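# Weigh six tubes, then pair them by mass in rack

## Task

Put each of the six tubes, one at a time, upright in the holder on the balance pan, release it and read its mass off the display. Afterwards all six must stand upright in the rack as three pairs whose two masses agree to within 0.1 g, with one pair placed in row A, one in row B and one in row C.

## Robot and tools

Robot: two arms, left_arm and right_arm, each ending in a five-hinge-group dexterous hand with index, middle and ring fingers plus a thumb. right_arm has a right hand and left_arm a mirror-image left hand. Base poses in the scene frame: left_arm at (-0.044, +0.441, +0.045) m, right_arm at (-0.026, -0.494, +0.045) m, each turned very slightly about z.

Frames: the scene frame has its origin at table height between the arms, +z up, +x out over the table, left_arm on the +y side. Each arm reports its hand point position (m), quat_wxyz and velocities in its own base frame. Offsets you send are along the current Hand target's own axes. Hand point axes (right hand): +z along straight fingers toward the tips, +x across the palm away from the thumb, +y out of the palm face. On the left hand +x points toward the thumb. A rigid mast sticks out near the wrist on the palm side and can strike objects.

execute_actions(actions, cameras): actions is a list of actions; each action is a table of 1 to 15 rows, one row per 1/30 s step; a short table repeats its final row to fill 15 steps. Every row is one flat list of 48 numbers, each in [-1, 1], covering both arms even if one stays still: left dx, dy, dz, rx, ry, rz; left 16 hand motor goals; left current_limit; left speed; then the same 24 for the right arm. dx..rz are an offset of the target pose, measured from the Hand target at the start of that action (not from the previous row), with 1.0 = 0.6 m or 180 degrees; rx, ry, rz form a single rotation vector. Sending the same offset again in a new action moves further. Six zeros re-request the current Hand target. Hand motor order: index_mcp, index_abd, index_pip, index_dip, thumb_cmc, thumb_axl, thumb_mcp, thumb_ipl, middle_mcp, middle_abd, middle_pip, middle_dip, ring_mcp, ring_abd, ring_pip, ring_dip. These are absolute goal angles scaled between each hinge's stops (-1 mostly means bent toward the palm; straight values: _mcp +0.75, _abd 0.00, _pip +0.58, _dip +0.70, thumb_cmc +0.71, thumb_axl +0.68, thumb_mcp +0.23, thumb_ipl +0.17). A 0 is a real goal, so to keep a hand unchanged resend its hand_goal, current limit and speed. current_limit maps -1..+1 to 0..550 mA (start +0.4); speed sets hinge speed as (speed+1)/2 of 8.5 rad/s (start -0.6). Images return only when actions is empty or cameras names them.

move(target, speed, blend, blocking, cameras): target is one 48-number row or a list of up to 15 rows, laid out as above; every row's arm offsets count from the Hand targets at the move's start, not from the previous row. speed is path top speed in m/s (0.002 to 1, default 0.25), one value or one per target; blend in m rounds corners (0 = stop at each). Paths do not avoid obstacles or the other arm and last at most 10 s. Avoid paths passing near an arm's own base. Result adds a move: line (done, off_target, moving, held, fault) and limits (paced = pose clipped, held = steps withheld).

wait(seconds 0 to 10): lets time run with commands held. stop(): brakes a running move. zoom_image(camera, region [x0,y0,x1,y1] pixels, max 504x504): enlarges part of the newest image from cam_high, cam_display, cam_left_wrist or cam_right_wrist; cam_display is aimed to read the balance. clear_fault(arm): clears a reported torque fault on left_arm or right_arm. finished_scene(): ends the scene for good.

Control notes: each step the commanded pose is clipped to within 70 mm and 16 degrees of the measured hand pose; Hand target in results is the last clipped command and the base for next offsets. The hand point often stops short; resend the remaining distance. If something blocks an arm, it keeps pressing until you command it back past the hand point.

Results: hand_goal (written goals), hand_measured (actual hinge positions), hand_current_ma, hand_state (moving, goal, blocked, overload), plus joint positions, velocities and torques. A finger grips only while its goal lies past the object's surface. A motor at 495 mA or more for 5 s shuts down for 10 s. Joint ranges (rad): waist ±6.283, shoulder ±2.304, elbow -4.224 to 0.061, forearm roll ±6.283, wrist pitch ±2.164, wrist roll ±6.283. Contact torque limits (N m): waist 57, shoulder 57, elbow 47.5, forearm roll 25.6, wrist pitch 15.3, wrist roll 16.9; reaching one stops the arm until clear_fault. Holding loads or straining heats motors; MOTOR HOT warns, 80 °C brakes the arm for 30 s or more.

Avoid: dropping tubes or releasing them while moving, anything leaving the table (fails the task), fast impacts with the balance or rack, hard pushes, and any contact or squeeze between the two arms or hands, which can fail the scene. Release each tube on the pan fully before reading the display. Objects may occasionally be nudged by outside pushes.

Each tool is called after "Call:" as name(argument=value, ...) on one line, values as JSON.

## Session

Call:
execute_actions(actions=[])

Scene clock: 0.00 s.
left_arm: end_effector_position=(+0.9652, +0.2703, +0.2079) hand_goal=(+0.754, +0.000, +0.576, +0.696, +0.714, +0.678, +0.226, +0.168, +0.754, +0.000, +0.576, +0.696, +0.754, +0.000, +0.576, +0.696) hand_measured=(+0.754, +0.000, +0.576, +0.696, +0.714, +0.678, +0.226, +0.168, +0.754, +0.000, +0.576, +0.696, +0.754, +0.000, +0.576, +0.696) hand_current_ma=(+0, +0, +0, +0, +0, +0, +0, +0, +0, +0, +0, +0, +0, +0, +0, +0) hand_state=(goal, goal, goal, goal, goal, goal, goal, goal, goal, goal, goal, goal, goal, goal, goal, goal) hand_current_limit=0.40 hand_speed=-0.60 end_effector_quat_wxyz=(-0.017, +0.737, +0.513, +0.439) | right_arm: end_effector_position=(+0.5429, +0.2308, +0.3509) hand_goal=(+0.754, +0.000, +0.576, +0.696, +0.714, +0.678, +0.226, +0.168, +0.754, +0.000, +0.576, +0.696, +0.754, +0.000, +0.576, +0.696) hand_measured=(+0.754, +0.000, +0.576, +0.696, +0.714, +0.678, +0.226, +0.168, +0.754, +0.000, +0.576, +0.696, +0.754, +0.000, +0.576, +0.696) hand_current_ma=(+0, +0, +0, +0, +0, +0, +0, +0, +0, +0, +0, +0, +0, +0, +0, +0) hand_state=(goal, goal, goal, goal, goal, goal, goal, goal, goal, goal, goal, goal, goal, goal, goal, goal) hand_current_limit=0.40 hand_speed=-0.60 end_effector_quat_wxyz=(+0.150, +0.472, +0.788, +0.367)
Joint positions: left_arm=[0.244 -1.267 -2.067 1.782 -0.323 0.523] | right_arm=[0.356 -0.11 -0.591 2.54 -0.374 -1.05]
Joint velocities: within noise
Joint torques (N m): no reading
Hand target: left_arm +0.9652, +0.2703, +0.2079; -0.017, +0.737, +0.513, +0.439 | right_arm +0.5429, +0.2308, +0.3509; +0.150, +0.472, +0.788, +0.367

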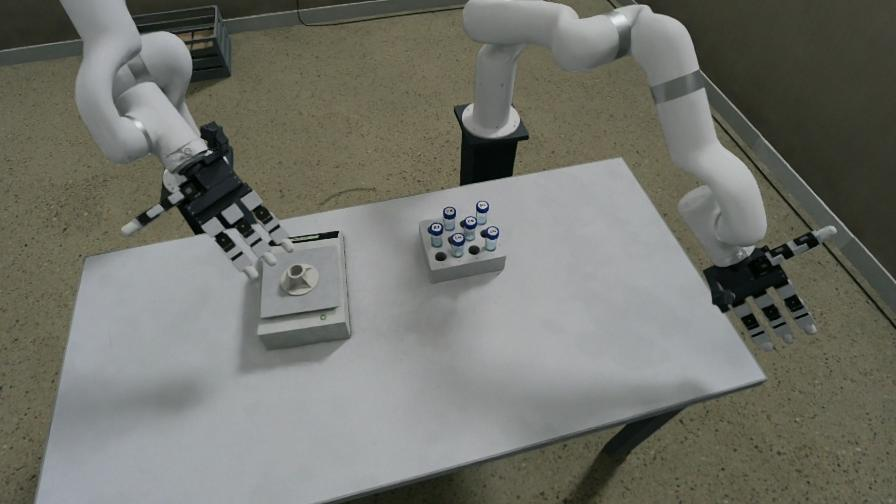

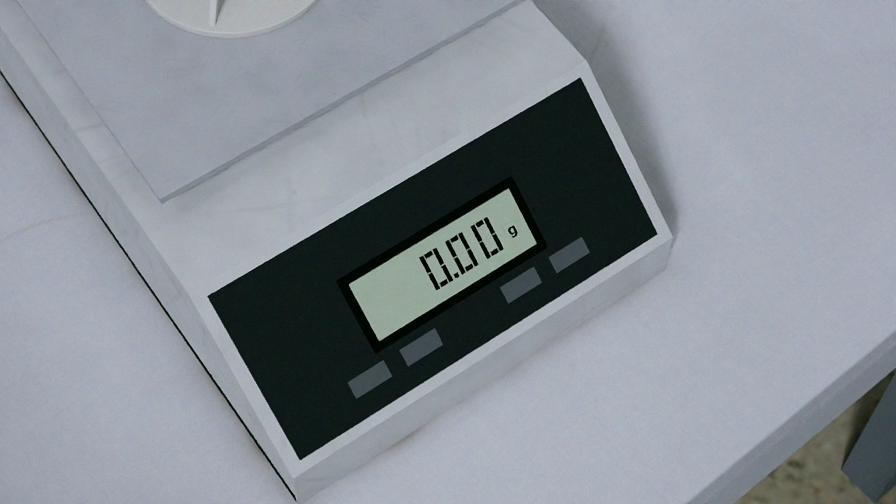

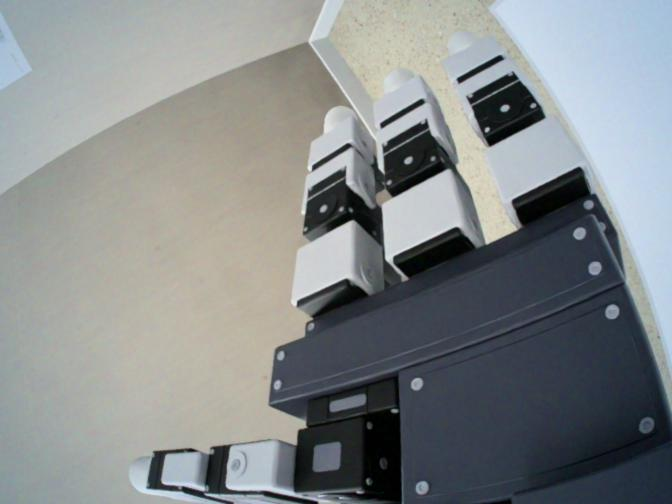

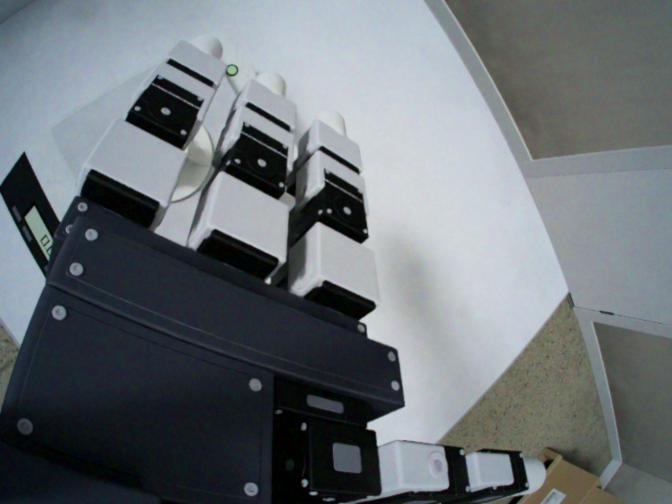

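Call:
zoom_image(camera="cam_high", region=[400, 190, 526, 290])

Call:
zoom_image(camera="cam_high", region=[240, 220, 366, 350])

Scaled by 4.000.

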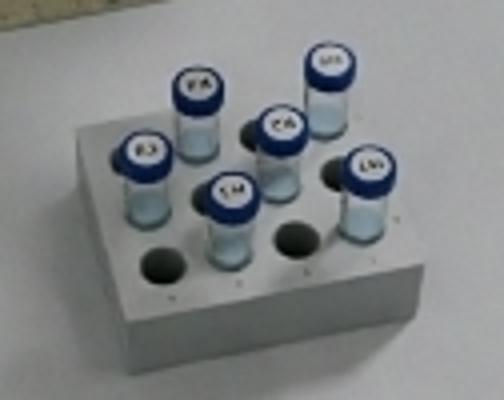

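Scaled by 3.877.

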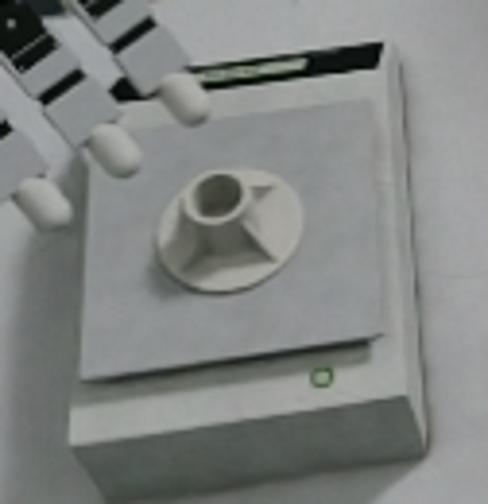

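Call:
move(target=[0,0,0,0,0,0,0.754,0,0.576,0.696,0.714,0.678,0.226,0.168,0.754,0,0.576,0.696,0.754,0,0.576,0.696,0.4,-0.6, 0.6554,0.1495,0.3014,0.2194,-0.1194,0.6740,0.754,0,0.576,0.696,0.714,0.678,0.226,0.168,0.754,0,0.576,0.696,0.754,0,0.576,0.696,0.4,-0.6], speed=0.3, cameras=["all"])

Scene clock: 19.53 s.
left_arm: end_effector_position=(+0.9652, +0.2703, +0.2079) hand_goal=(+0.754, +0.000, +0.576, +0.696, +0.714, +0.678, +0.226, +0.168, +0.754, +0.000, +0.576, +0.696, +0.754, +0.000, +0.576, +0.696) hand_measured=(+0.754, +0.000, +0.576, +0.696, +0.716, +0.678, +0.226, +0.168, +0.754, +0.000, +0.576, +0.696, +0.754, +0.000, +0.576, +0.696) hand_current_ma=(+2, +0, +2, +0, +3, -2, -1, -1, +2, +0, +2, +0, +2, +0, +2, +0) hand_state=(goal, goal, goal, goal, goal, goal, goal, goal, goal, goal, goal, goal, goal, goal, goal, goal) hand_current_limit=0.40 hand_speed=-0.60 end_effector_quat_wxyz=(-0.017, +0.737, +0.513, +0.439) | right_arm: end_effector_position=(+0.5038, +0.6700, +0.3345) hand_goal=(+0.754, +0.000, +0.576, +0.696, +0.714, +0.678, +0.226, +0.168, +0.754, +0.000, +0.576, +0.696, +0.754, +0.000, +0.576, +0.696) hand_measured=(+0.750, +0.000, +0.576, +0.696, +0.712, +0.678, +0.224, +0.168, +0.750, +0.000, +0.576, +0.696, +0.750, +0.000, +0.576, +0.696) hand_current_ma=(-5, +0, +1, +0, -3, -1, -4, +0, -7, +0, +1, +0, -7, +0, +1, +0) hand_state=(goal, goal, goal, goal, goal, goal, goal, goal, goal, goal, goal, goal, goal, goal, goal, goal) hand_current_limit=0.40 hand_speed=-0.60 end_effector_quat_wxyz=(-0.272, +0.962, +0.015, +0.007)
Joint positions: left_arm=[0.244 -1.267 -2.067 1.782 -0.323 0.523] | right_arm=[0.876 -1.308 -2.768 3.534 1.049 0.718]
Joint torques (N m): left_arm=[-2.29 60.12 -32.15 0 -0.58 -0.16] | right_arm=[-10.13 33.47 -20.21 -4.5 2.85 1.15]
Hand target: left_arm +0.9652, +0.2703, +0.2079; -0.017, +0.737, +0.513, +0.439 | right_arm +0.5045, +0.6708, +0.3348; -0.259, +0.966, +0.015, -0.005
Off the commanded pose: left_arm 0.000 m, 0 deg | right_arm 0.001 m, 2 deg.
elbow stopped short (right arm): the move would have taken joint 3 (elbow) straighter than the controller allows.
move: done
camera_calibration:
cam_right_wrist: T_world_to_cam=[[-0.752535, -0.580298, -0.311362, 0.899962], [-0.426616, 0.0693913, 0.901767, -0.179709], [-0.501688, 0.811443, -0.299784, -0.0645884], [0, 0, 0, 1]] pos_world=[0.568183, 0.587126, 0.422907]

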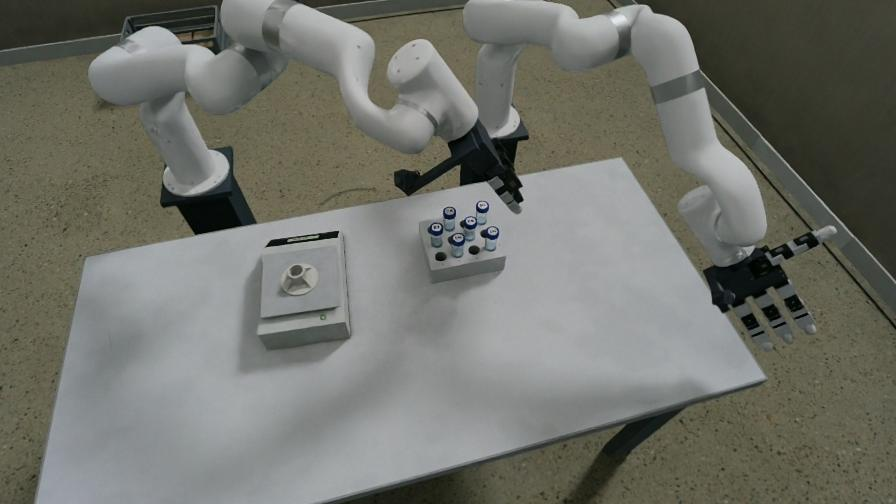

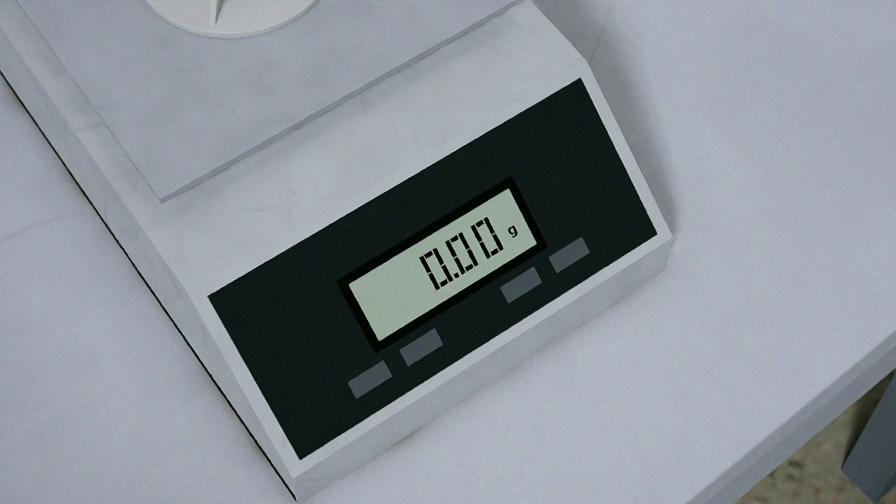

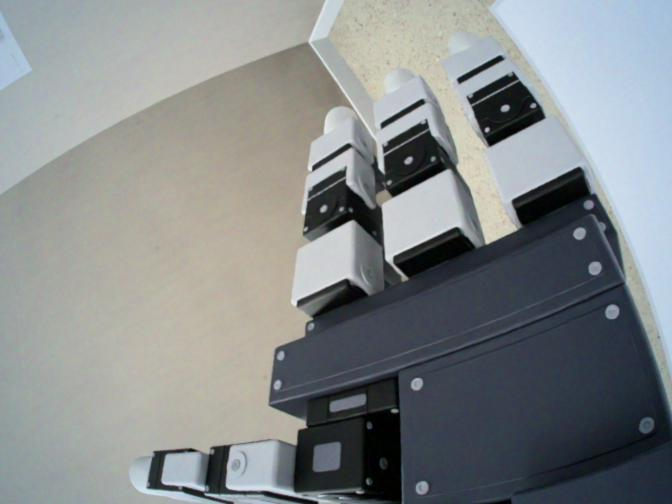

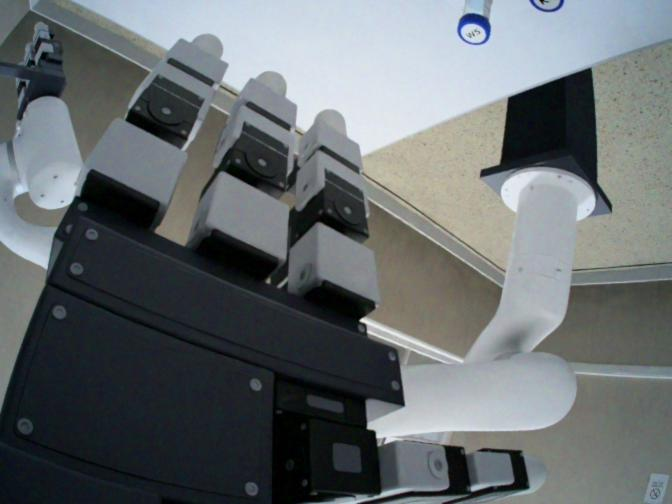

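Call:
move(target=[0,0,0,0,0,0,0.754,0,0.576,0.696,0.714,0.678,0.226,0.168,0.754,0,0.576,0.696,0.754,0,0.576,0.696,0.4,-0.6, 0.15,0.36,0.0233,0,0,0,0.754,0,0.576,0.696,0.714,0.678,0.226,0.168,0.754,0,0.576,0.696,0.754,0,0.576,0.696,0.4,-0.6], speed=0.3, cameras=["cam_high","cam_right_wrist"])

Scene clock: 22.47 s.
left_arm: end_effector_position=(+0.9652, +0.2703, +0.2079) hand_goal=(+0.754, +0.000, +0.576, +0.696, +0.714, +0.678, +0.226, +0.168, +0.754, +0.000, +0.576, +0.696, +0.754, +0.000, +0.576, +0.696) hand_measured=(+0.754, +0.000, +0.576, +0.696, +0.716, +0.678, +0.226, +0.168, +0.754, +0.000, +0.576, +0.696, +0.754, +0.000, +0.576, +0.696) hand_current_ma=(+2, +0, +2, +0, +3, -2, -1, -1, +2, +0, +2, +0, +2, +0, +2, +0) hand_state=(goal, goal, goal, goal, goal, goal, goal, goal, goal, goal, goal, goal, goal, goal, goal, goal) hand_current_limit=0.40 hand_speed=-0.60 end_effector_quat_wxyz=(-0.017, +0.737, +0.513, +0.439) | right_arm: end_effector_position=(+0.6001, +0.4938, +0.2145) hand_goal=(+0.754, +0.000, +0.576, +0.696, +0.714, +0.678, +0.226, +0.168, +0.754, +0.000, +0.576, +0.696, +0.754, +0.000, +0.576, +0.696) hand_measured=(+0.750, +0.000, +0.576, +0.696, +0.710, +0.678, +0.224, +0.168, +0.748, +0.000, +0.576, +0.696, +0.748, +0.000, +0.576, +0.696) hand_current_ma=(-8, +0, +1, +0, -5, -1, -4, +0, -11, +0, +1, +0, -10, +0, +1, +0) hand_state=(goal, goal, goal, goal, goal, goal, goal, goal, goal, goal, goal, goal, goal, goal, goal, goal) hand_current_limit=0.40 hand_speed=-0.60 end_effector_quat_wxyz=(-0.259, +0.966, +0.015, -0.005)
Joint positions: left_arm=[0.244 -1.267 -2.067 1.782 -0.323 0.523] | right_arm=[0.633 -1.043 -2.023 3.776 0.771 0.185]
Joint torques (N m): left_arm=[-2.15 59.26 -32.05 0.06 -0.68 -0.18] | right_arm=[-9.18 56.74 -12.31 3.88 -3.57 -1.33]
Hand target: left_arm +0.9652, +0.2703, +0.2079; -0.017, +0.737, +0.513, +0.439 | right_arm +0.6001, +0.4938, +0.2145; -0.259, +0.966, +0.015, -0.005
Off the commanded pose: left_arm 0.000 m, 0 deg | right_arm 0.000 m, 0 deg.
move: done
camera_calibration:
cam_right_wrist: T_world_to_cam=[[-0.755197, -0.593351, -0.278588, 0.833891], [-0.407689, 0.092366, 0.908437, -0.0423056], [-0.51329, 0.799627, -0.311657, 0.106068], [0, 0, 0, 1]] pos_world=[0.666949, 0.413883, 0.303801]
Images, in order (width x height): cam_high 896x504, cam_right_wrist 672x504.

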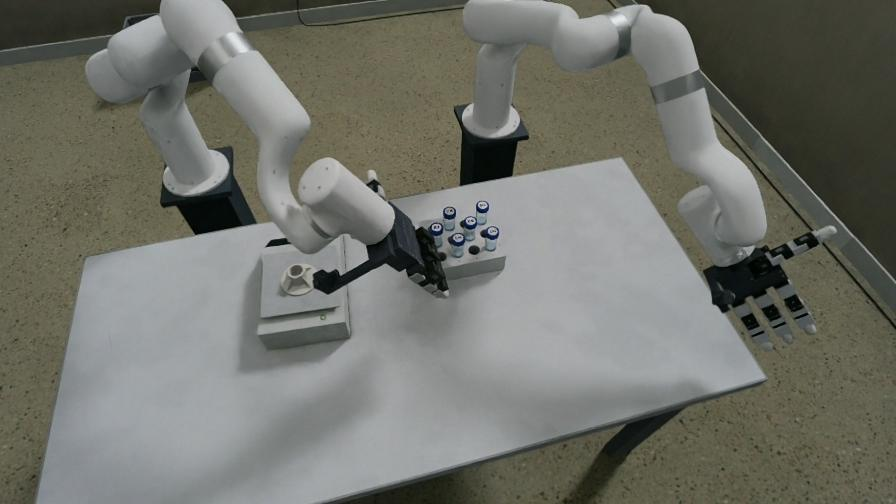

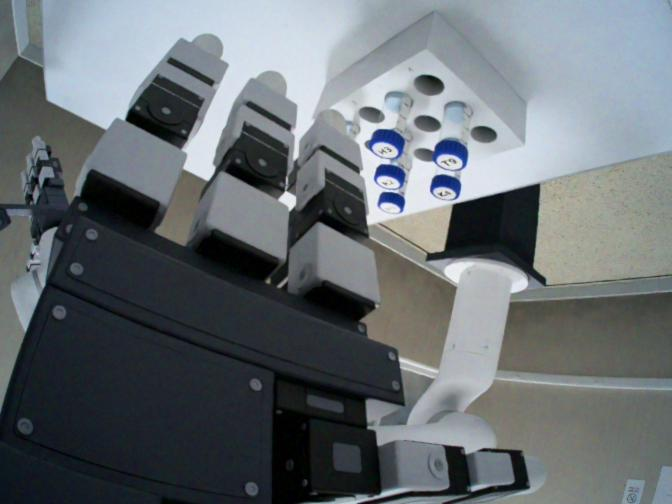

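Call:
zoom_image(camera="cam_right_wrist", region=[300, 0, 552, 220])

Scaled by 2.000 from the camera's 672x504 image, which has a finer 960x720 frame.

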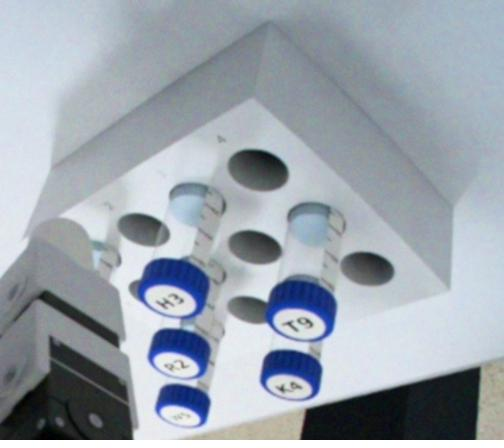

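Call:
move(target=[0,0,0,0,0,0,0.754,0,0.576,0.696,0.714,0.678,0.226,0.168,0.754,0,0.576,0.696,0.754,0,0.576,0.696,0.4,-0.6, 0,0.075,0.1299,0,0,0,0.754,0,0.576,0.696,0.714,0.678,0.226,0.168,0.754,0,0.576,0.696,0.754,0,0.576,0.696,0.4,-0.6], speed=0.3, cameras=["cam_high","cam_right_wrist"])

Call:
zoom_image(camera="cam_right_wrist", region=[300, 0, 552, 220])

Scene clock: 31.30 s.
left_arm: end_effector_position=(+0.9652, +0.2703, +0.2079) hand_goal=(+0.754, +0.000, +0.576, +0.696, +0.714, +0.678, +0.226, +0.168, +0.754, +0.000, +0.576, +0.696, +0.754, +0.000, +0.576, +0.696) hand_measured=(+0.754, +0.000, +0.576, +0.696, +0.716, +0.678, +0.226, +0.168, +0.754, +0.000, +0.576, +0.696, +0.754, +0.000, +0.576, +0.696) hand_current_ma=(+2, +0, +2, +0, +3, -2, -1, -1, +2, +0, +2, +0, +2, +0, +2, +0) hand_state=(goal, goal, goal, goal, goal, goal, goal, goal, goal, goal, goal, goal, goal, goal, goal, goal) hand_current_limit=0.40 hand_speed=-0.60 end_effector_quat_wxyz=(-0.017, +0.737, +0.513, +0.439) | right_arm: end_effector_position=(+0.6001, +0.4938, +0.1246) hand_goal=(+0.754, +0.000, +0.576, +0.696, +0.714, +0.678, +0.226, +0.168, +0.754, +0.000, +0.576, +0.696, +0.754, +0.000, +0.576, +0.696) hand_measured=(+0.750, +0.000, +0.576, +0.696, +0.710, +0.678, +0.224, +0.168, +0.748, +0.000, +0.576, +0.696, +0.748, +0.000, +0.576, +0.696) hand_current_ma=(-8, +0, +1, +0, -5, -1, -5, +0, -11, +0, +1, +0, -10, +0, +1, +0) hand_state=(goal, goal, goal, goal, goal, goal, goal, goal, goal, goal, goal, goal, goal, goal, goal, goal) hand_current_limit=0.40 hand_speed=-0.60 end_effector_quat_wxyz=(-0.259, +0.966, +0.015, -0.005)
Joint positions: left_arm=[0.244 -1.267 -2.067 1.782 -0.323 0.523] | right_arm=[0.633 -1.144 -1.995 3.868 0.671 0.062]
Joint torques (N m): left_arm=[-2.52 60.74 -31.79 -0.42 -0.67 -0.11] | right_arm=[7.05 31.23 -19.44 4.36 -3.45 -1.15]
Hand target: left_arm +0.9652, +0.2703, +0.2079; -0.017, +0.737, +0.513, +0.439 | right_arm +0.6000, +0.4938, +0.1245; -0.259, +0.966, +0.015, -0.005
Off the commanded pose: left_arm 0.000 m, 0 deg | right_arm 0.000 m, 0 deg.
move: done
camera_calibration:
cam_right_wrist: T_world_to_cam=[[-0.75526, -0.593285, -0.278558, 0.808795], [-0.407665, 0.0924331, 0.908441, 0.0393276], [-0.513217, 0.799668, -0.311672, 0.0780671], [0, 0, 0, 1]] pos_world=[0.666949, 0.413783, 0.213901]
Images, in order (width x height): cam_high 896x504, cam_right_wrist 672x504.

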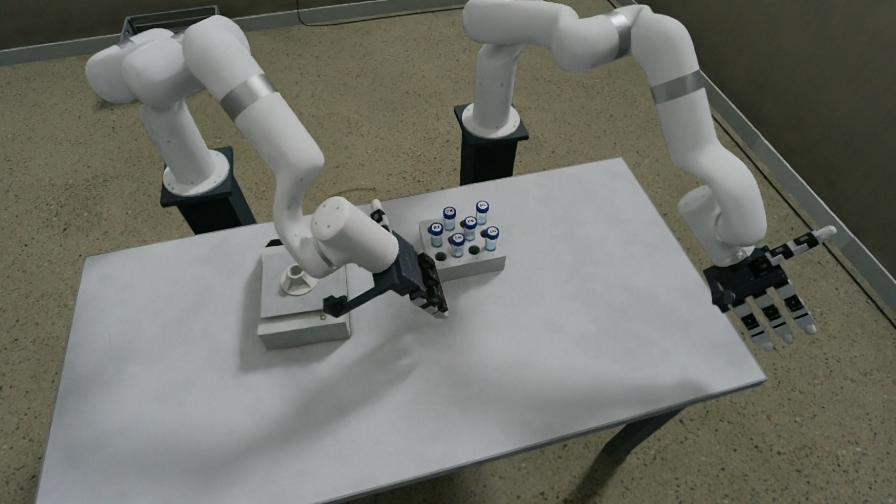

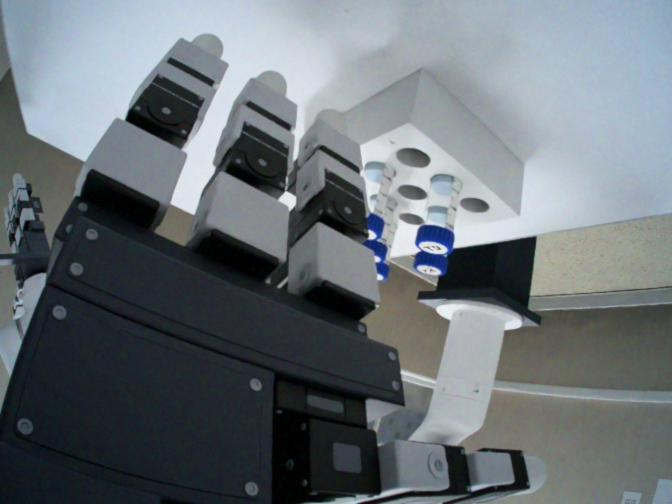

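Scaled by 2.000 from the camera's 672x504 image, which has a finer 960x720 frame.

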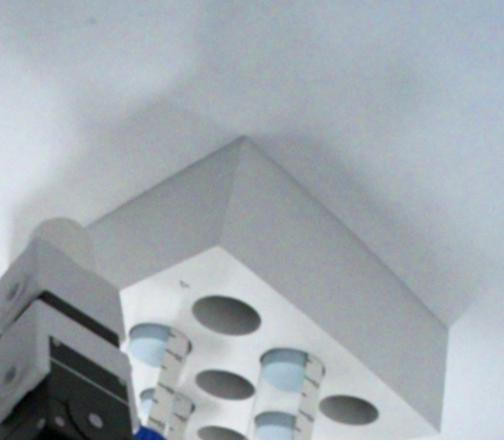

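Call:
zoom_image(camera="cam_right_wrist", region=[340, 140, 508, 292])

Scaled by 3.000 from the camera's 672x504 image, which has a finer 960x720 frame.

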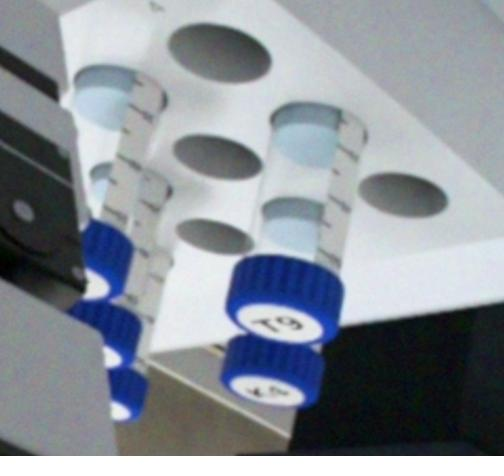

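Call:
move(target=[[0,0,0,0,0,0,0.754,0,0.576,0.696,0.714,0.678,0.226,0.168,0.754,0,0.576,0.696,0.754,0,0.576,0.696,0.4,-0.6, -0.0833,-0.075,-0.1299,0.1944,0,0,0.438,-0.167,-0.686,0.696,-0.657,0.678,0.135,-0.081,0.438,0.167,-0.686,0.696,0.754,0,0.576,0.696,0.4,-0.6],[0,0,0,0,0,0,0.754,0,0.576,0.696,0.714,0.678,0.226,0.168,0.754,0,0.576,0.696,0.754,0,0.576,0.696,0.4,-0.6, -0.276,-0.3002,0.0953,0.1944,0,0,0.438,-0.167,-0.686,0.696,-0.657,0.678,0.135,-0.081,0.438,0.167,-0.686,0.696,0.754,0,0.576,0.696,0.4,-0.6]], speed=0.25, cameras=["cam_high","cam_right_wrist"])

Scene clock: 36.90 s.
left_arm: end_effector_position=(+0.9652, +0.2703, +0.2079) hand_goal=(+0.754, +0.000, +0.576, +0.696, +0.714, +0.678, +0.226, +0.168, +0.754, +0.000, +0.576, +0.696, +0.754, +0.000, +0.576, +0.696) hand_measured=(+0.754, +0.000, +0.576, +0.696, +0.716, +0.678, +0.226, +0.168, +0.754, +0.000, +0.576, +0.696, +0.754, +0.000, +0.576, +0.696) hand_current_ma=(+2, +0, +2, +0, +3, -2, -1, -1, +2, +0, +2, +0, +2, +0, +2, +0) hand_state=(goal, goal, goal, goal, goal, goal, goal, goal, goal, goal, goal, goal, goal, goal, goal, goal) hand_current_limit=0.40 hand_speed=-0.60 end_effector_quat_wxyz=(-0.017, +0.737, +0.513, +0.439) | right_arm: end_effector_position=(+0.4287, +0.6729, +0.1653) hand_goal=(+0.438, -0.166, -0.686, +0.696, -0.656, +0.678, +0.136, -0.080, +0.438, +0.168, -0.686, +0.696, +0.754, +0.000, +0.576, +0.696) hand_measured=(+0.436, -0.162, -0.680, +0.696, -0.654, +0.678, +0.134, -0.078, +0.436, +0.164, -0.680, +0.696, +0.746, +0.000, +0.576, +0.696) hand_current_ma=(-3, +4, +9, +0, +3, -1, -3, +3, -4, -5, +10, +0, -16, +0, +0, +0) hand_state=(goal, goal, goal, goal, goal, goal, goal, goal, goal, goal, goal, goal, goal, goal, goal, goal) hand_current_limit=0.40 hand_speed=-0.60 end_effector_quat_wxyz=(-0.537, +0.843, +0.013, -0.009)
Joint positions: left_arm=[0.244 -1.267 -2.067 1.782 -0.323 0.523] | right_arm=[0.841 -0.939 -1.561 5.142 0.76 -0.946]
Joint torques (N m): left_arm=[-1.15 59.52 -31.83 -0.05 -0.61 -0.13] | right_arm=[11.89 27.07 -18.9 4.87 -2.16 -1.37]
Hand target: left_arm +0.9652, +0.2703, +0.2079; -0.017, +0.737, +0.513, +0.439 | right_arm +0.4286, +0.6730, +0.1653; -0.537, +0.843, +0.013, -0.009
Off the commanded pose: left_arm 0.000 m, 0 deg | right_arm 0.000 m, 0 deg.
move: done
camera_calibration:
cam_right_wrist: T_world_to_cam=[[-0.763969, -0.330537, -0.554163, 0.66941], [-0.39034, -0.447117, 0.804811, 0.288723], [-0.513796, 0.831163, 0.212562, -0.248125], [0, 0, 0, 1]] pos_world=[0.496623, 0.55659, 0.191337]
Images, in order (width x height): cam_high 896x504, cam_right_wrist 672x504.

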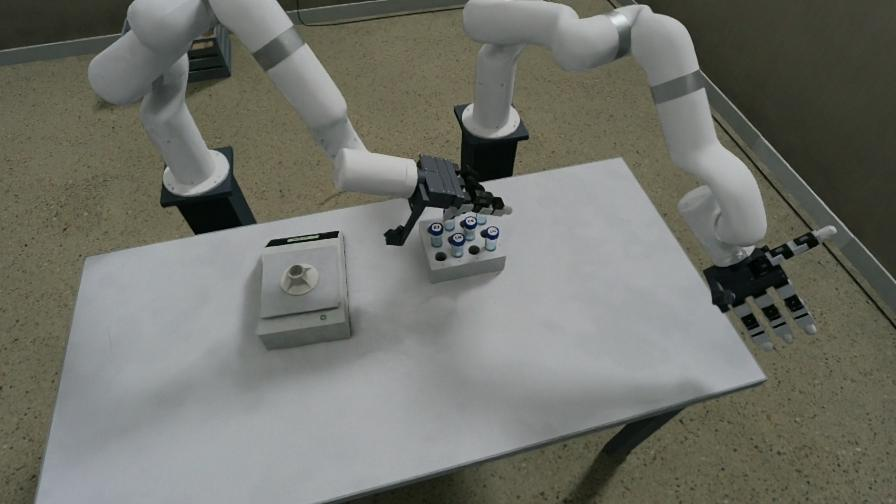

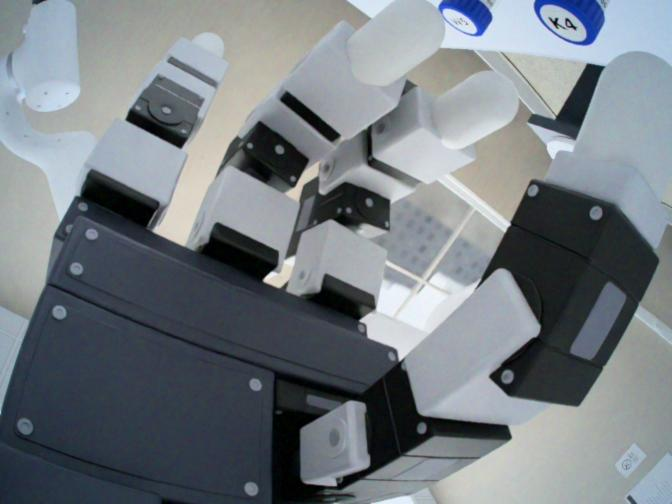

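Call:
move(target=[0,0,0,0,0,0,0.754,0,0.576,0.696,0.714,0.678,0.226,0.168,0.754,0,0.576,0.696,0.754,0,0.576,0.696,0.4,-0.6, 0,0.068,0.0317,0,0,0,0.438,-0.167,-0.686,0.696,-0.657,0.678,0.135,-0.081,0.438,0.167,-0.686,0.696,0.754,0,0.576,0.696,0.4,-0.6], speed=0.08, cameras=["cam_high","cam_right_wrist"])

Call:
zoom_image(camera="cam_right_wrist", region=[372, 0, 672, 224])

Call:
zoom_image(camera="cam_high", region=[380, 150, 540, 290])

Scene clock: 39.27 s.
left_arm: end_effector_position=(+0.9652, +0.2703, +0.2079) hand_goal=(+0.754, +0.000, +0.576, +0.696, +0.714, +0.678, +0.226, +0.168, +0.754, +0.000, +0.576, +0.696, +0.754, +0.000, +0.576, +0.696) hand_measured=(+0.754, +0.000, +0.576, +0.696, +0.716, +0.678, +0.226, +0.168, +0.754, +0.000, +0.576, +0.696, +0.754, +0.000, +0.576, +0.696) hand_current_ma=(+2, +0, +2, +0, +3, -2, -1, -1, +2, +0, +2, +0, +2, +0, +2, +0) hand_state=(goal, goal, goal, goal, goal, goal, goal, goal, goal, goal, goal, goal, goal, goal, goal, goal) hand_current_limit=0.40 hand_speed=-0.60 end_effector_quat_wxyz=(-0.017, +0.737, +0.513, +0.439) | right_arm: end_effector_position=(+0.4286, +0.6730, +0.1203) hand_goal=(+0.438, -0.166, -0.686, +0.696, -0.656, +0.678, +0.136, -0.080, +0.438, +0.168, -0.686, +0.696, +0.754, +0.000, +0.576, +0.696) hand_measured=(+0.436, -0.162, -0.680, +0.696, -0.654, +0.678, +0.134, -0.078, +0.436, +0.164, -0.680, +0.696, +0.746, +0.000, +0.576, +0.696) hand_current_ma=(-3, +4, +9, +0, +3, -1, -3, +3, -4, -5, +10, +0, -17, +0, +0, +0) hand_state=(goal, goal, goal, goal, goal, goal, goal, goal, goal, goal, goal, goal, goal, goal, goal, goal) hand_current_limit=0.40 hand_speed=-0.60 end_effector_quat_wxyz=(-0.537, +0.843, +0.013, -0.009)
Joint positions: left_arm=[0.244 -1.267 -2.067 1.782 -0.323 0.523] | right_arm=[0.841 -1.012 -1.575 5.196 0.786 -1.022]
Joint torques (N m): left_arm=[-1.54 59.86 -31.48 -0.31 -0.53 -0.22] | right_arm=[12.36 29.67 -19.12 5.09 4.78 -1.2]
Hand target: left_arm +0.9652, +0.2703, +0.2079; -0.017, +0.737, +0.513, +0.439 | right_arm +0.4286, +0.6730, +0.1203; -0.537, +0.843, +0.013, -0.009
Off the commanded pose: left_arm 0.000 m, 0 deg | right_arm 0.000 m, 0 deg.
move: done
camera_calibration:
cam_right_wrist: T_world_to_cam=[[-0.763939, -0.330549, -0.554196, 0.644426], [-0.390342, -0.447165, 0.804783, 0.324977], [-0.513838, 0.831132, 0.21258, -0.238659], [0, 0, 0, 1]] pos_world=[0.496523, 0.55669, 0.146337]
Images, in order (width x height): cam_high 896x504, cam_right_wrist 672x504.

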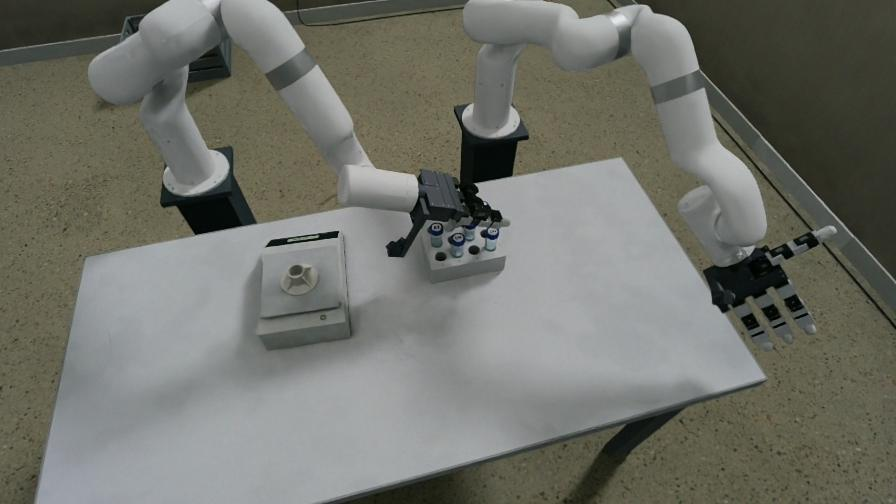

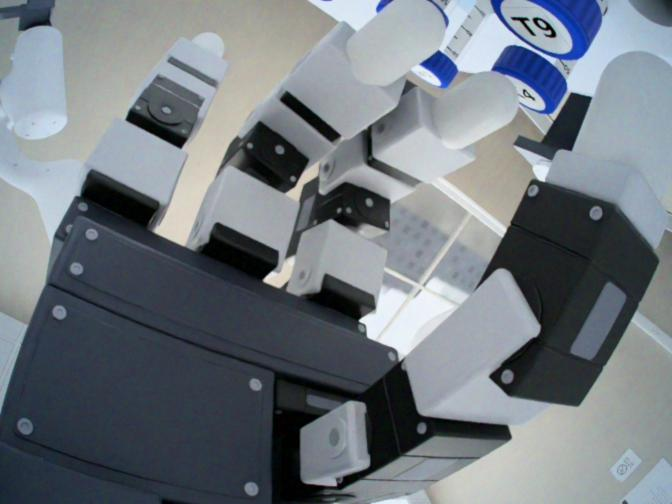

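Scaled by 1.680 from the camera's 672x504 image, which has a finer 960x720 frame.

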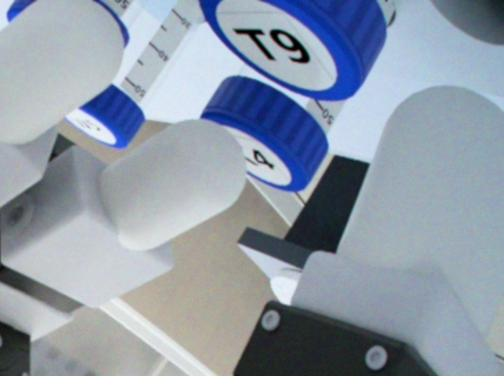

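Scaled by 3.150.

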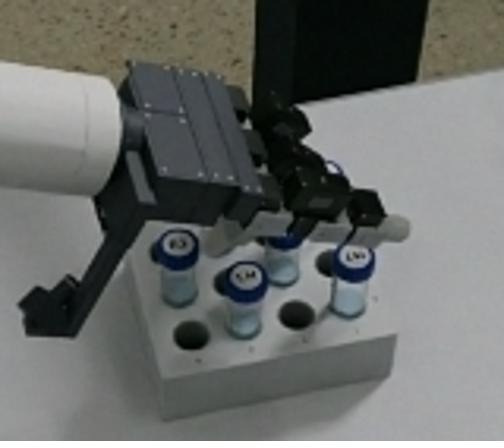

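Call:
move(target=[0,0,0,0,0,0,0.754,0,0.576,0.696,0.714,0.678,0.226,0.168,0.754,0,0.576,0.696,0.754,0,0.576,0.696,0.4,-0.6, 0,0.0423,0.0197,0,0,0,0.438,-0.167,-0.686,0.696,-0.657,0.678,0.135,-0.081,0.438,0.167,-0.686,0.696,0.754,0,0.576,0.696,0.4,-0.6], speed=0.05, cameras=["cam_high","cam_right_wrist"])

Call:
zoom_image(camera="cam_right_wrist", region=[372, 0, 672, 224])

Call:
zoom_image(camera="cam_high", region=[380, 150, 540, 290])

Scene clock: 42.53 s.
left_arm: end_effector_position=(+0.9652, +0.2703, +0.2079) hand_goal=(+0.754, +0.000, +0.576, +0.696, +0.714, +0.678, +0.226, +0.168, +0.754, +0.000, +0.576, +0.696, +0.754, +0.000, +0.576, +0.696) hand_measured=(+0.754, +0.000, +0.576, +0.696, +0.716, +0.678, +0.226, +0.168, +0.754, +0.000, +0.576, +0.696, +0.754, +0.000, +0.576, +0.696) hand_current_ma=(+2, +0, +2, +0, +3, -2, -1, -1, +2, +0, +2, +0, +2, +0, +2, +0) hand_state=(goal, goal, goal, goal, goal, goal, goal, goal, goal, goal, goal, goal, goal, goal, goal, goal) hand_current_limit=0.40 hand_speed=-0.60 end_effector_quat_wxyz=(-0.017, +0.737, +0.513, +0.439) | right_arm: end_effector_position=(+0.4286, +0.6730, +0.0923) hand_goal=(+0.438, -0.166, -0.686, +0.696, -0.656, +0.678, +0.136, -0.080, +0.438, +0.168, -0.686, +0.696, +0.754, +0.000, +0.576, +0.696) hand_measured=(+0.436, -0.162, -0.688, +0.696, -0.654, +0.678, +0.134, -0.078, +0.436, +0.164, -0.694, +0.696, +0.746, +0.000, +0.576, +0.696) hand_current_ma=(-3, +4, -5, +0, +3, -1, -3, +3, -4, -5, -13, +0, -17, +0, +0, +0) hand_state=(goal, goal, goal, goal, goal, goal, goal, goal, goal, goal, goal, goal, goal, goal, goal, goal) hand_current_limit=0.40 hand_speed=-0.60 end_effector_quat_wxyz=(-0.537, +0.843, +0.013, -0.009)
Joint positions: left_arm=[0.244 -1.267 -2.067 1.782 -0.323 0.523] | right_arm=[0.841 -1.061 -1.59 5.225 0.802 -1.064]
Joint torques (N m): left_arm=[-1.27 60.64 -31.53 -0.14 -0.53 -0.13] | right_arm=[12.4 26.96 -17.18 5.1 4.03 -1.34]
Hand target: left_arm +0.9652, +0.2703, +0.2079; -0.017, +0.737, +0.513, +0.439 | right_arm +0.4286, +0.6730, +0.0923; -0.537, +0.843, +0.013, -0.009
Off the commanded pose: left_arm 0.000 m, 0 deg | right_arm 0.000 m, 0 deg.
move: done
camera_calibration:
cam_right_wrist: T_world_to_cam=[[-0.763907, -0.330542, -0.554246, 0.628895], [-0.390324, -0.447282, 0.804727, 0.347573], [-0.513901, 0.831072, 0.212663, -0.232652], [0, 0, 0, 1]] pos_world=[0.496523, 0.55669, 0.118337]
Images, in order (width x height): cam_high 896x504, cam_right_wrist 672x504.

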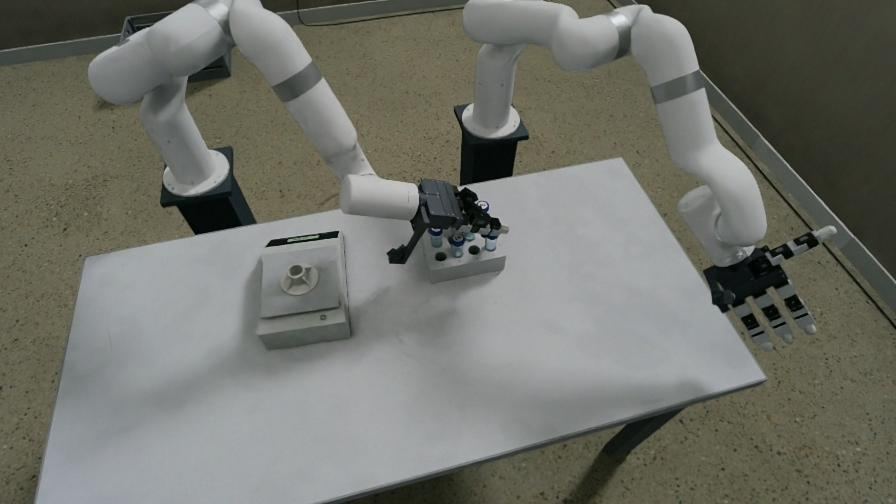

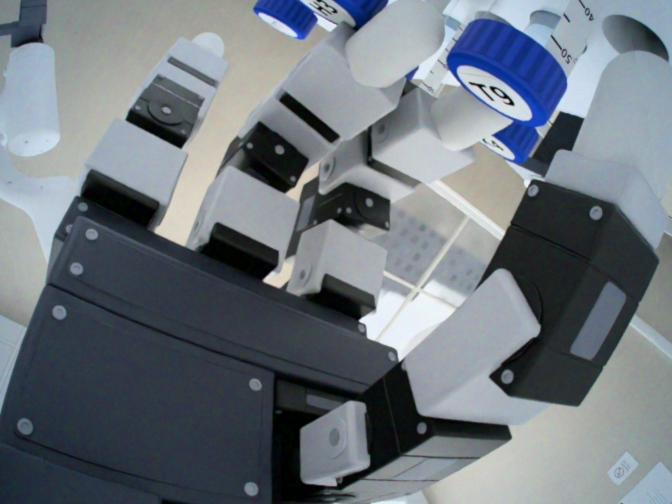

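Scaled by 1.680 from the camera's 672x504 image, which has a finer 960x720 frame.

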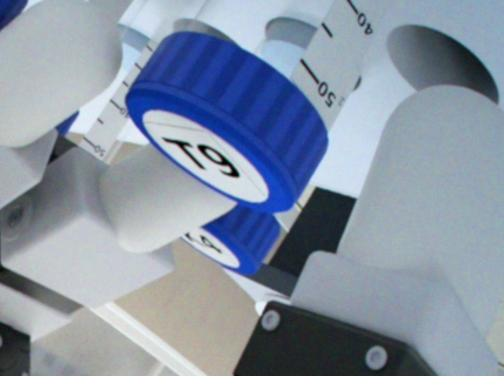

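Scaled by 3.150.

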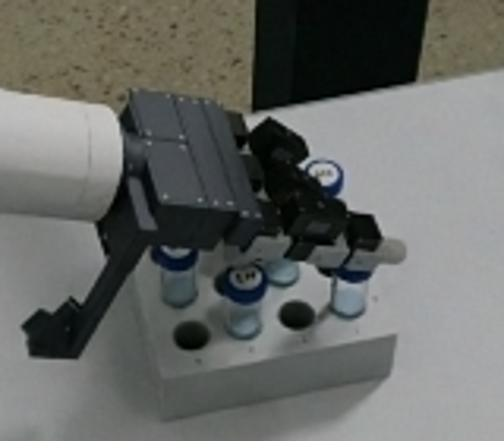

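Call:
execute_actions(actions=[[[0,0,0,0,0,0,0.754,0,0.576,0.696,0.714,0.678,0.226,0.168,0.754,0,0.576,0.696,0.754,0,0.576,0.696,0.4,-0.6, 0,0,0,0,0,0,0.33,-0.167,-0.64,0.696,-0.657,0.678,0.0,-0.081,0.33,0.167,-0.64,0.696,0.754,0,0.576,0.696,0.2,-0.94]],[[0,0,0,0,0,0,0.754,0,0.576,0.696,0.714,0.678,0.226,0.168,0.754,0,0.576,0.696,0.754,0,0.576,0.696,0.4,-0.6, 0,0,0,0,0,0,0.33,-0.167,-0.64,0.696,-0.657,0.678,0.0,-0.081,0.33,0.167,-0.64,0.696,0.754,0,0.576,0.696,0.2,-0.94]]], cameras=["cam_high","cam_right_wrist"])

Call:
zoom_image(camera="cam_right_wrist", region=[372, 0, 672, 224])

Scene clock: 44.57 s.
left_arm: end_effector_position=(+0.9652, +0.2703, +0.2079) hand_goal=(+0.754, +0.000, +0.576, +0.696, +0.714, +0.678, +0.226, +0.168, +0.754, +0.000, +0.576, +0.696, +0.754, +0.000, +0.576, +0.696) hand_measured=(+0.754, +0.000, +0.576, +0.696, +0.716, +0.678, +0.226, +0.168, +0.754, +0.000, +0.576, +0.696, +0.754, +0.000, +0.576, +0.696) hand_current_ma=(+2, +0, +2, +0, +3, -2, -1, -1, +2, +0, +2, +0, +2, +0, +2, +0) hand_state=(goal, goal, goal, goal, goal, goal, goal, goal, goal, goal, goal, goal, goal, goal, goal, goal) hand_current_limit=0.40 hand_speed=-0.60 end_effector_quat_wxyz=(-0.017, +0.737, +0.513, +0.439) | right_arm: end_effector_position=(+0.4285, +0.6730, +0.0923) hand_goal=(+0.330, -0.166, -0.640, +0.696, -0.656, +0.678, +0.000, -0.080, +0.330, +0.168, -0.640, +0.696, +0.754, +0.000, +0.576, +0.696) hand_measured=(+0.370, -0.162, -0.670, +0.696, -0.654, +0.678, +0.026, -0.076, +0.376, +0.164, -0.678, +0.696, +0.746, +0.000, +0.576, +0.696) hand_current_ma=(+123, +4, -76, +0, +3, -1, +91, +7, +143, -5, -106, +0, -17, +0, +0, +0) hand_state=(blocked, goal, blocked, goal, goal, goal, blocked, goal, blocked, goal, blocked, goal, goal, goal, goal, goal) hand_current_limit=0.20 hand_speed=-0.94 end_effector_quat_wxyz=(-0.537, +0.843, +0.013, -0.009)
Joint positions: left_arm=[0.244 -1.267 -2.067 1.782 -0.323 0.523] | right_arm=[0.841 -1.061 -1.59 5.225 0.802 -1.064]
Joint torques (N m): left_arm=[-2.23 60.53 -32.22 -0.67 -0.58 -0.12] | right_arm=[8.36 25.82 -11.38 1.74 1.15 -1.29]
Hand target: left_arm +0.9652, +0.2703, +0.2079; -0.017, +0.737, +0.513, +0.439 | right_arm +0.4286, +0.6730, +0.0923; -0.537, +0.843, +0.013, -0.009
Off the commanded pose: left_arm 0.000 m, 0 deg | right_arm 0.000 m, 0 deg.
Step readings (end_effector_position of left_arm | right_arm):
0: (+0.9652, +0.2703, +0.2079) | (+0.4286, +0.6730, +0.0923)
1: (+0.9652, +0.2703, +0.2079) | (+0.4286, +0.6730, +0.0923)
2: (+0.9652, +0.2703, +0.2079) | (+0.4286, +0.6730, +0.0923)
4: (+0.9652, +0.2703, +0.2079) | (+0.4286, +0.6730, +0.0923)
8: (+0.9652, +0.2703, +0.2079) | (+0.4285, +0.6730, +0.0923)
15: (+0.9652, +0.2703, +0.2079) | (+0.4285, +0.6730, +0.0923)
16: (+0.9652, +0.2703, +0.2079) | (+0.4285, +0.6730, +0.0923)
17: (+0.9652, +0.2703, +0.2079) | (+0.4285, +0.6730, +0.0923)
19: (+0.9652, +0.2703, +0.2079) | (+0.4285, +0.6730, +0.0923)
23: (+0.9652, +0.2703, +0.2079) | (+0.4285, +0.6730, +0.0923)
30: (+0.9652, +0.2703, +0.2079) | (+0.4285, +0.6730, +0.0923)
camera_calibration:
cam_right_wrist: T_world_to_cam=[[-0.763907, -0.330542, -0.554246, 0.628895], [-0.390324, -0.447282, 0.804727, 0.347573], [-0.513901, 0.831072, 0.212663, -0.232652], [0, 0, 0, 1]] pos_world=[0.496523, 0.55669, 0.118337]
Images, in order (width x height): cam_high 896x504, cam_right_wrist 672x504.

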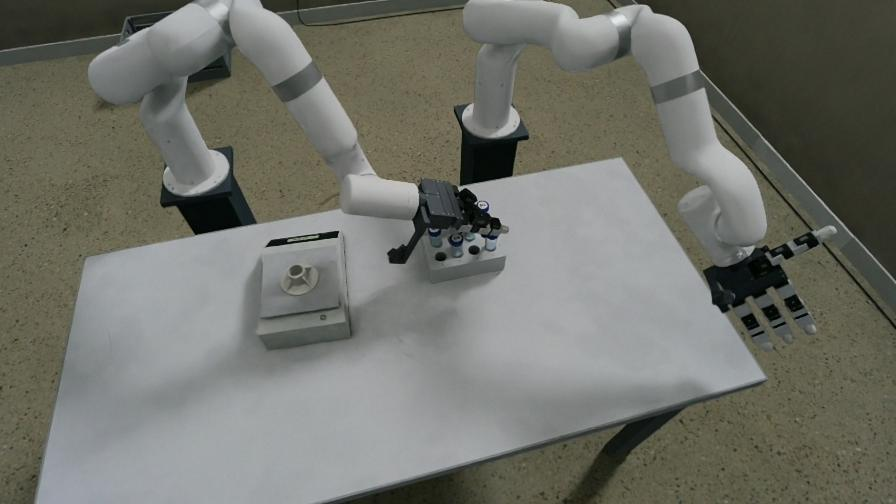

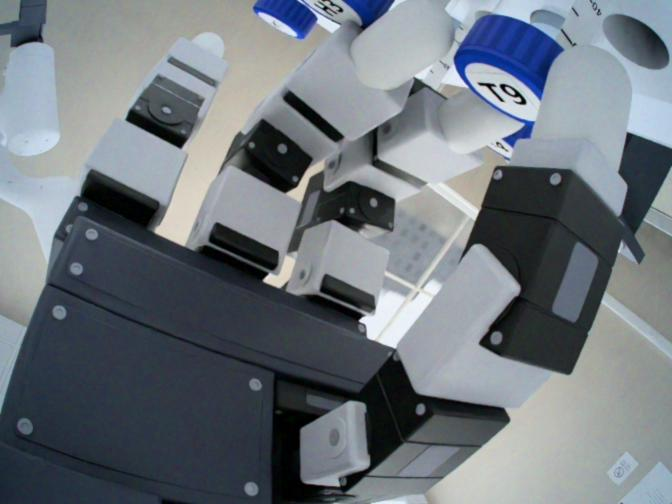

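Scaled by 1.680 from the camera's 672x504 image, which has a finer 960x720 frame.

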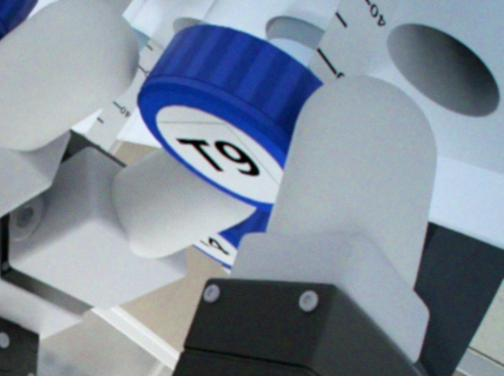

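Call:
execute_actions(actions=[[[0,0,0,0,0,0,0.754,0,0.576,0.696,0.714,0.678,0.226,0.168,0.754,0,0.576,0.696,0.754,0,0.576,0.696,0.4,-0.6, 0,0,0,0,0,0,0.27,-0.167,-0.68,0.696,-0.657,0.678,-0.07,-0.1,0.27,0.167,-0.68,0.696,0.754,0,0.576,0.696,0.3,-0.94]],[[0,0,0,0,0,0,0.754,0,0.576,0.696,0.714,0.678,0.226,0.168,0.754,0,0.576,0.696,0.754,0,0.576,0.696,0.4,-0.6, 0,0,0,0,0,0,0.27,-0.167,-0.68,0.696,-0.657,0.678,-0.07,-0.1,0.27,0.167,-0.68,0.696,0.754,0,0.576,0.696,0.3,-0.94]]], cameras=["cam_right_wrist"])

Scene clock: 47.00 s.
left_arm: end_effector_position=(+0.9652, +0.2703, +0.2079) hand_goal=(+0.754, +0.000, +0.576, +0.696, +0.714, +0.678, +0.226, +0.168, +0.754, +0.000, +0.576, +0.696, +0.754, +0.000, +0.576, +0.696) hand_measured=(+0.754, +0.000, +0.576, +0.696, +0.716, +0.678, +0.226, +0.168, +0.754, +0.000, +0.576, +0.696, +0.754, +0.000, +0.576, +0.696) hand_current_ma=(+2, +0, +2, +0, +3, -2, -1, -1, +2, +0, +2, +0, +2, +0, +2, +0) hand_state=(goal, goal, goal, goal, goal, goal, goal, goal, goal, goal, goal, goal, goal, goal, goal, goal) hand_current_limit=0.40 hand_speed=-0.60 end_effector_quat_wxyz=(-0.017, +0.737, +0.513, +0.439) | right_arm: end_effector_position=(+0.4285, +0.6730, +0.0923) hand_goal=(+0.270, -0.166, -0.680, +0.696, -0.656, +0.678, -0.070, -0.100, +0.270, +0.168, -0.680, +0.696, +0.754, +0.000, +0.576, +0.696) hand_measured=(+0.366, -0.162, -0.674, +0.702, -0.656, +0.678, +0.024, -0.078, +0.338, +0.172, -0.678, +0.696, +0.746, +0.000, +0.576, +0.696) hand_current_ma=(+357, +5, +11, +9, +0, -1, +358, +77, +240, +4, +2, +0, -17, +0, +0, +0) hand_state=(blocked, goal, goal, goal, goal, goal, blocked, blocked, blocked, goal, goal, goal, goal, goal, goal, goal) hand_current_limit=0.30 hand_speed=-0.94 end_effector_quat_wxyz=(-0.537, +0.843, +0.013, -0.009)
Joint positions: left_arm=[0.244 -1.267 -2.067 1.782 -0.323 0.523] | right_arm=[0.841 -1.061 -1.59 5.225 0.802 -1.064]
Joint torques (N m): left_arm=[-2.86 60.85 -31.44 -0.7 -0.63 -0.18] | right_arm=[-0.22 24.78 -7.09 -3.93 -2.25 -1.35]
Hand target: left_arm +0.9652, +0.2703, +0.2079; -0.017, +0.737, +0.513, +0.439 | right_arm +0.4286, +0.6730, +0.0923; -0.537, +0.843, +0.013, -0.009
Off the commanded pose: left_arm 0.000 m, 0 deg | right_arm 0.000 m, 0 deg.
Step readings (end_effector_position of left_arm | right_arm):
0: (+0.9652, +0.2703, +0.2079) | (+0.4285, +0.6730, +0.0923)
1: (+0.9652, +0.2703, +0.2079) | (+0.4285, +0.6730, +0.0923)
2: (+0.9652, +0.2703, +0.2079) | (+0.4285, +0.6730, +0.0923)
4: (+0.9652, +0.2703, +0.2079) | (+0.4285, +0.6730, +0.0923)
8: (+0.9652, +0.2703, +0.2079) | (+0.4285, +0.6730, +0.0923)
15: (+0.9652, +0.2703, +0.2079) | (+0.4285, +0.6730, +0.0923)
16: (+0.9652, +0.2703, +0.2079) | (+0.4285, +0.6730, +0.0923)
17: (+0.9652, +0.2703, +0.2079) | (+0.4285, +0.6730, +0.0923)
19: (+0.9652, +0.2703, +0.2079) | (+0.4285, +0.6730, +0.0923)
23: (+0.9652, +0.2703, +0.2079) | (+0.4285, +0.6730, +0.0923)
30: (+0.9652, +0.2703, +0.2079) | (+0.4285, +0.6730, +0.0923)
camera_calibration:
cam_right_wrist: T_world_to_cam=[[-0.763958, -0.330601, -0.55414, 0.62894], [-0.390223, -0.44724, 0.8048, 0.347491], [-0.513901, 0.831071, 0.212664, -0.232652], [0, 0, 0, 1]] pos_world=[0.496523, 0.55669, 0.118337]
Images, in order (width x height): cam_right_wrist 672x504.

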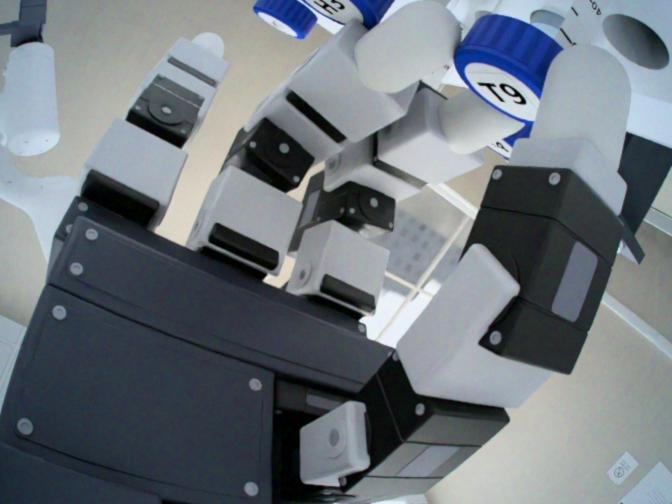

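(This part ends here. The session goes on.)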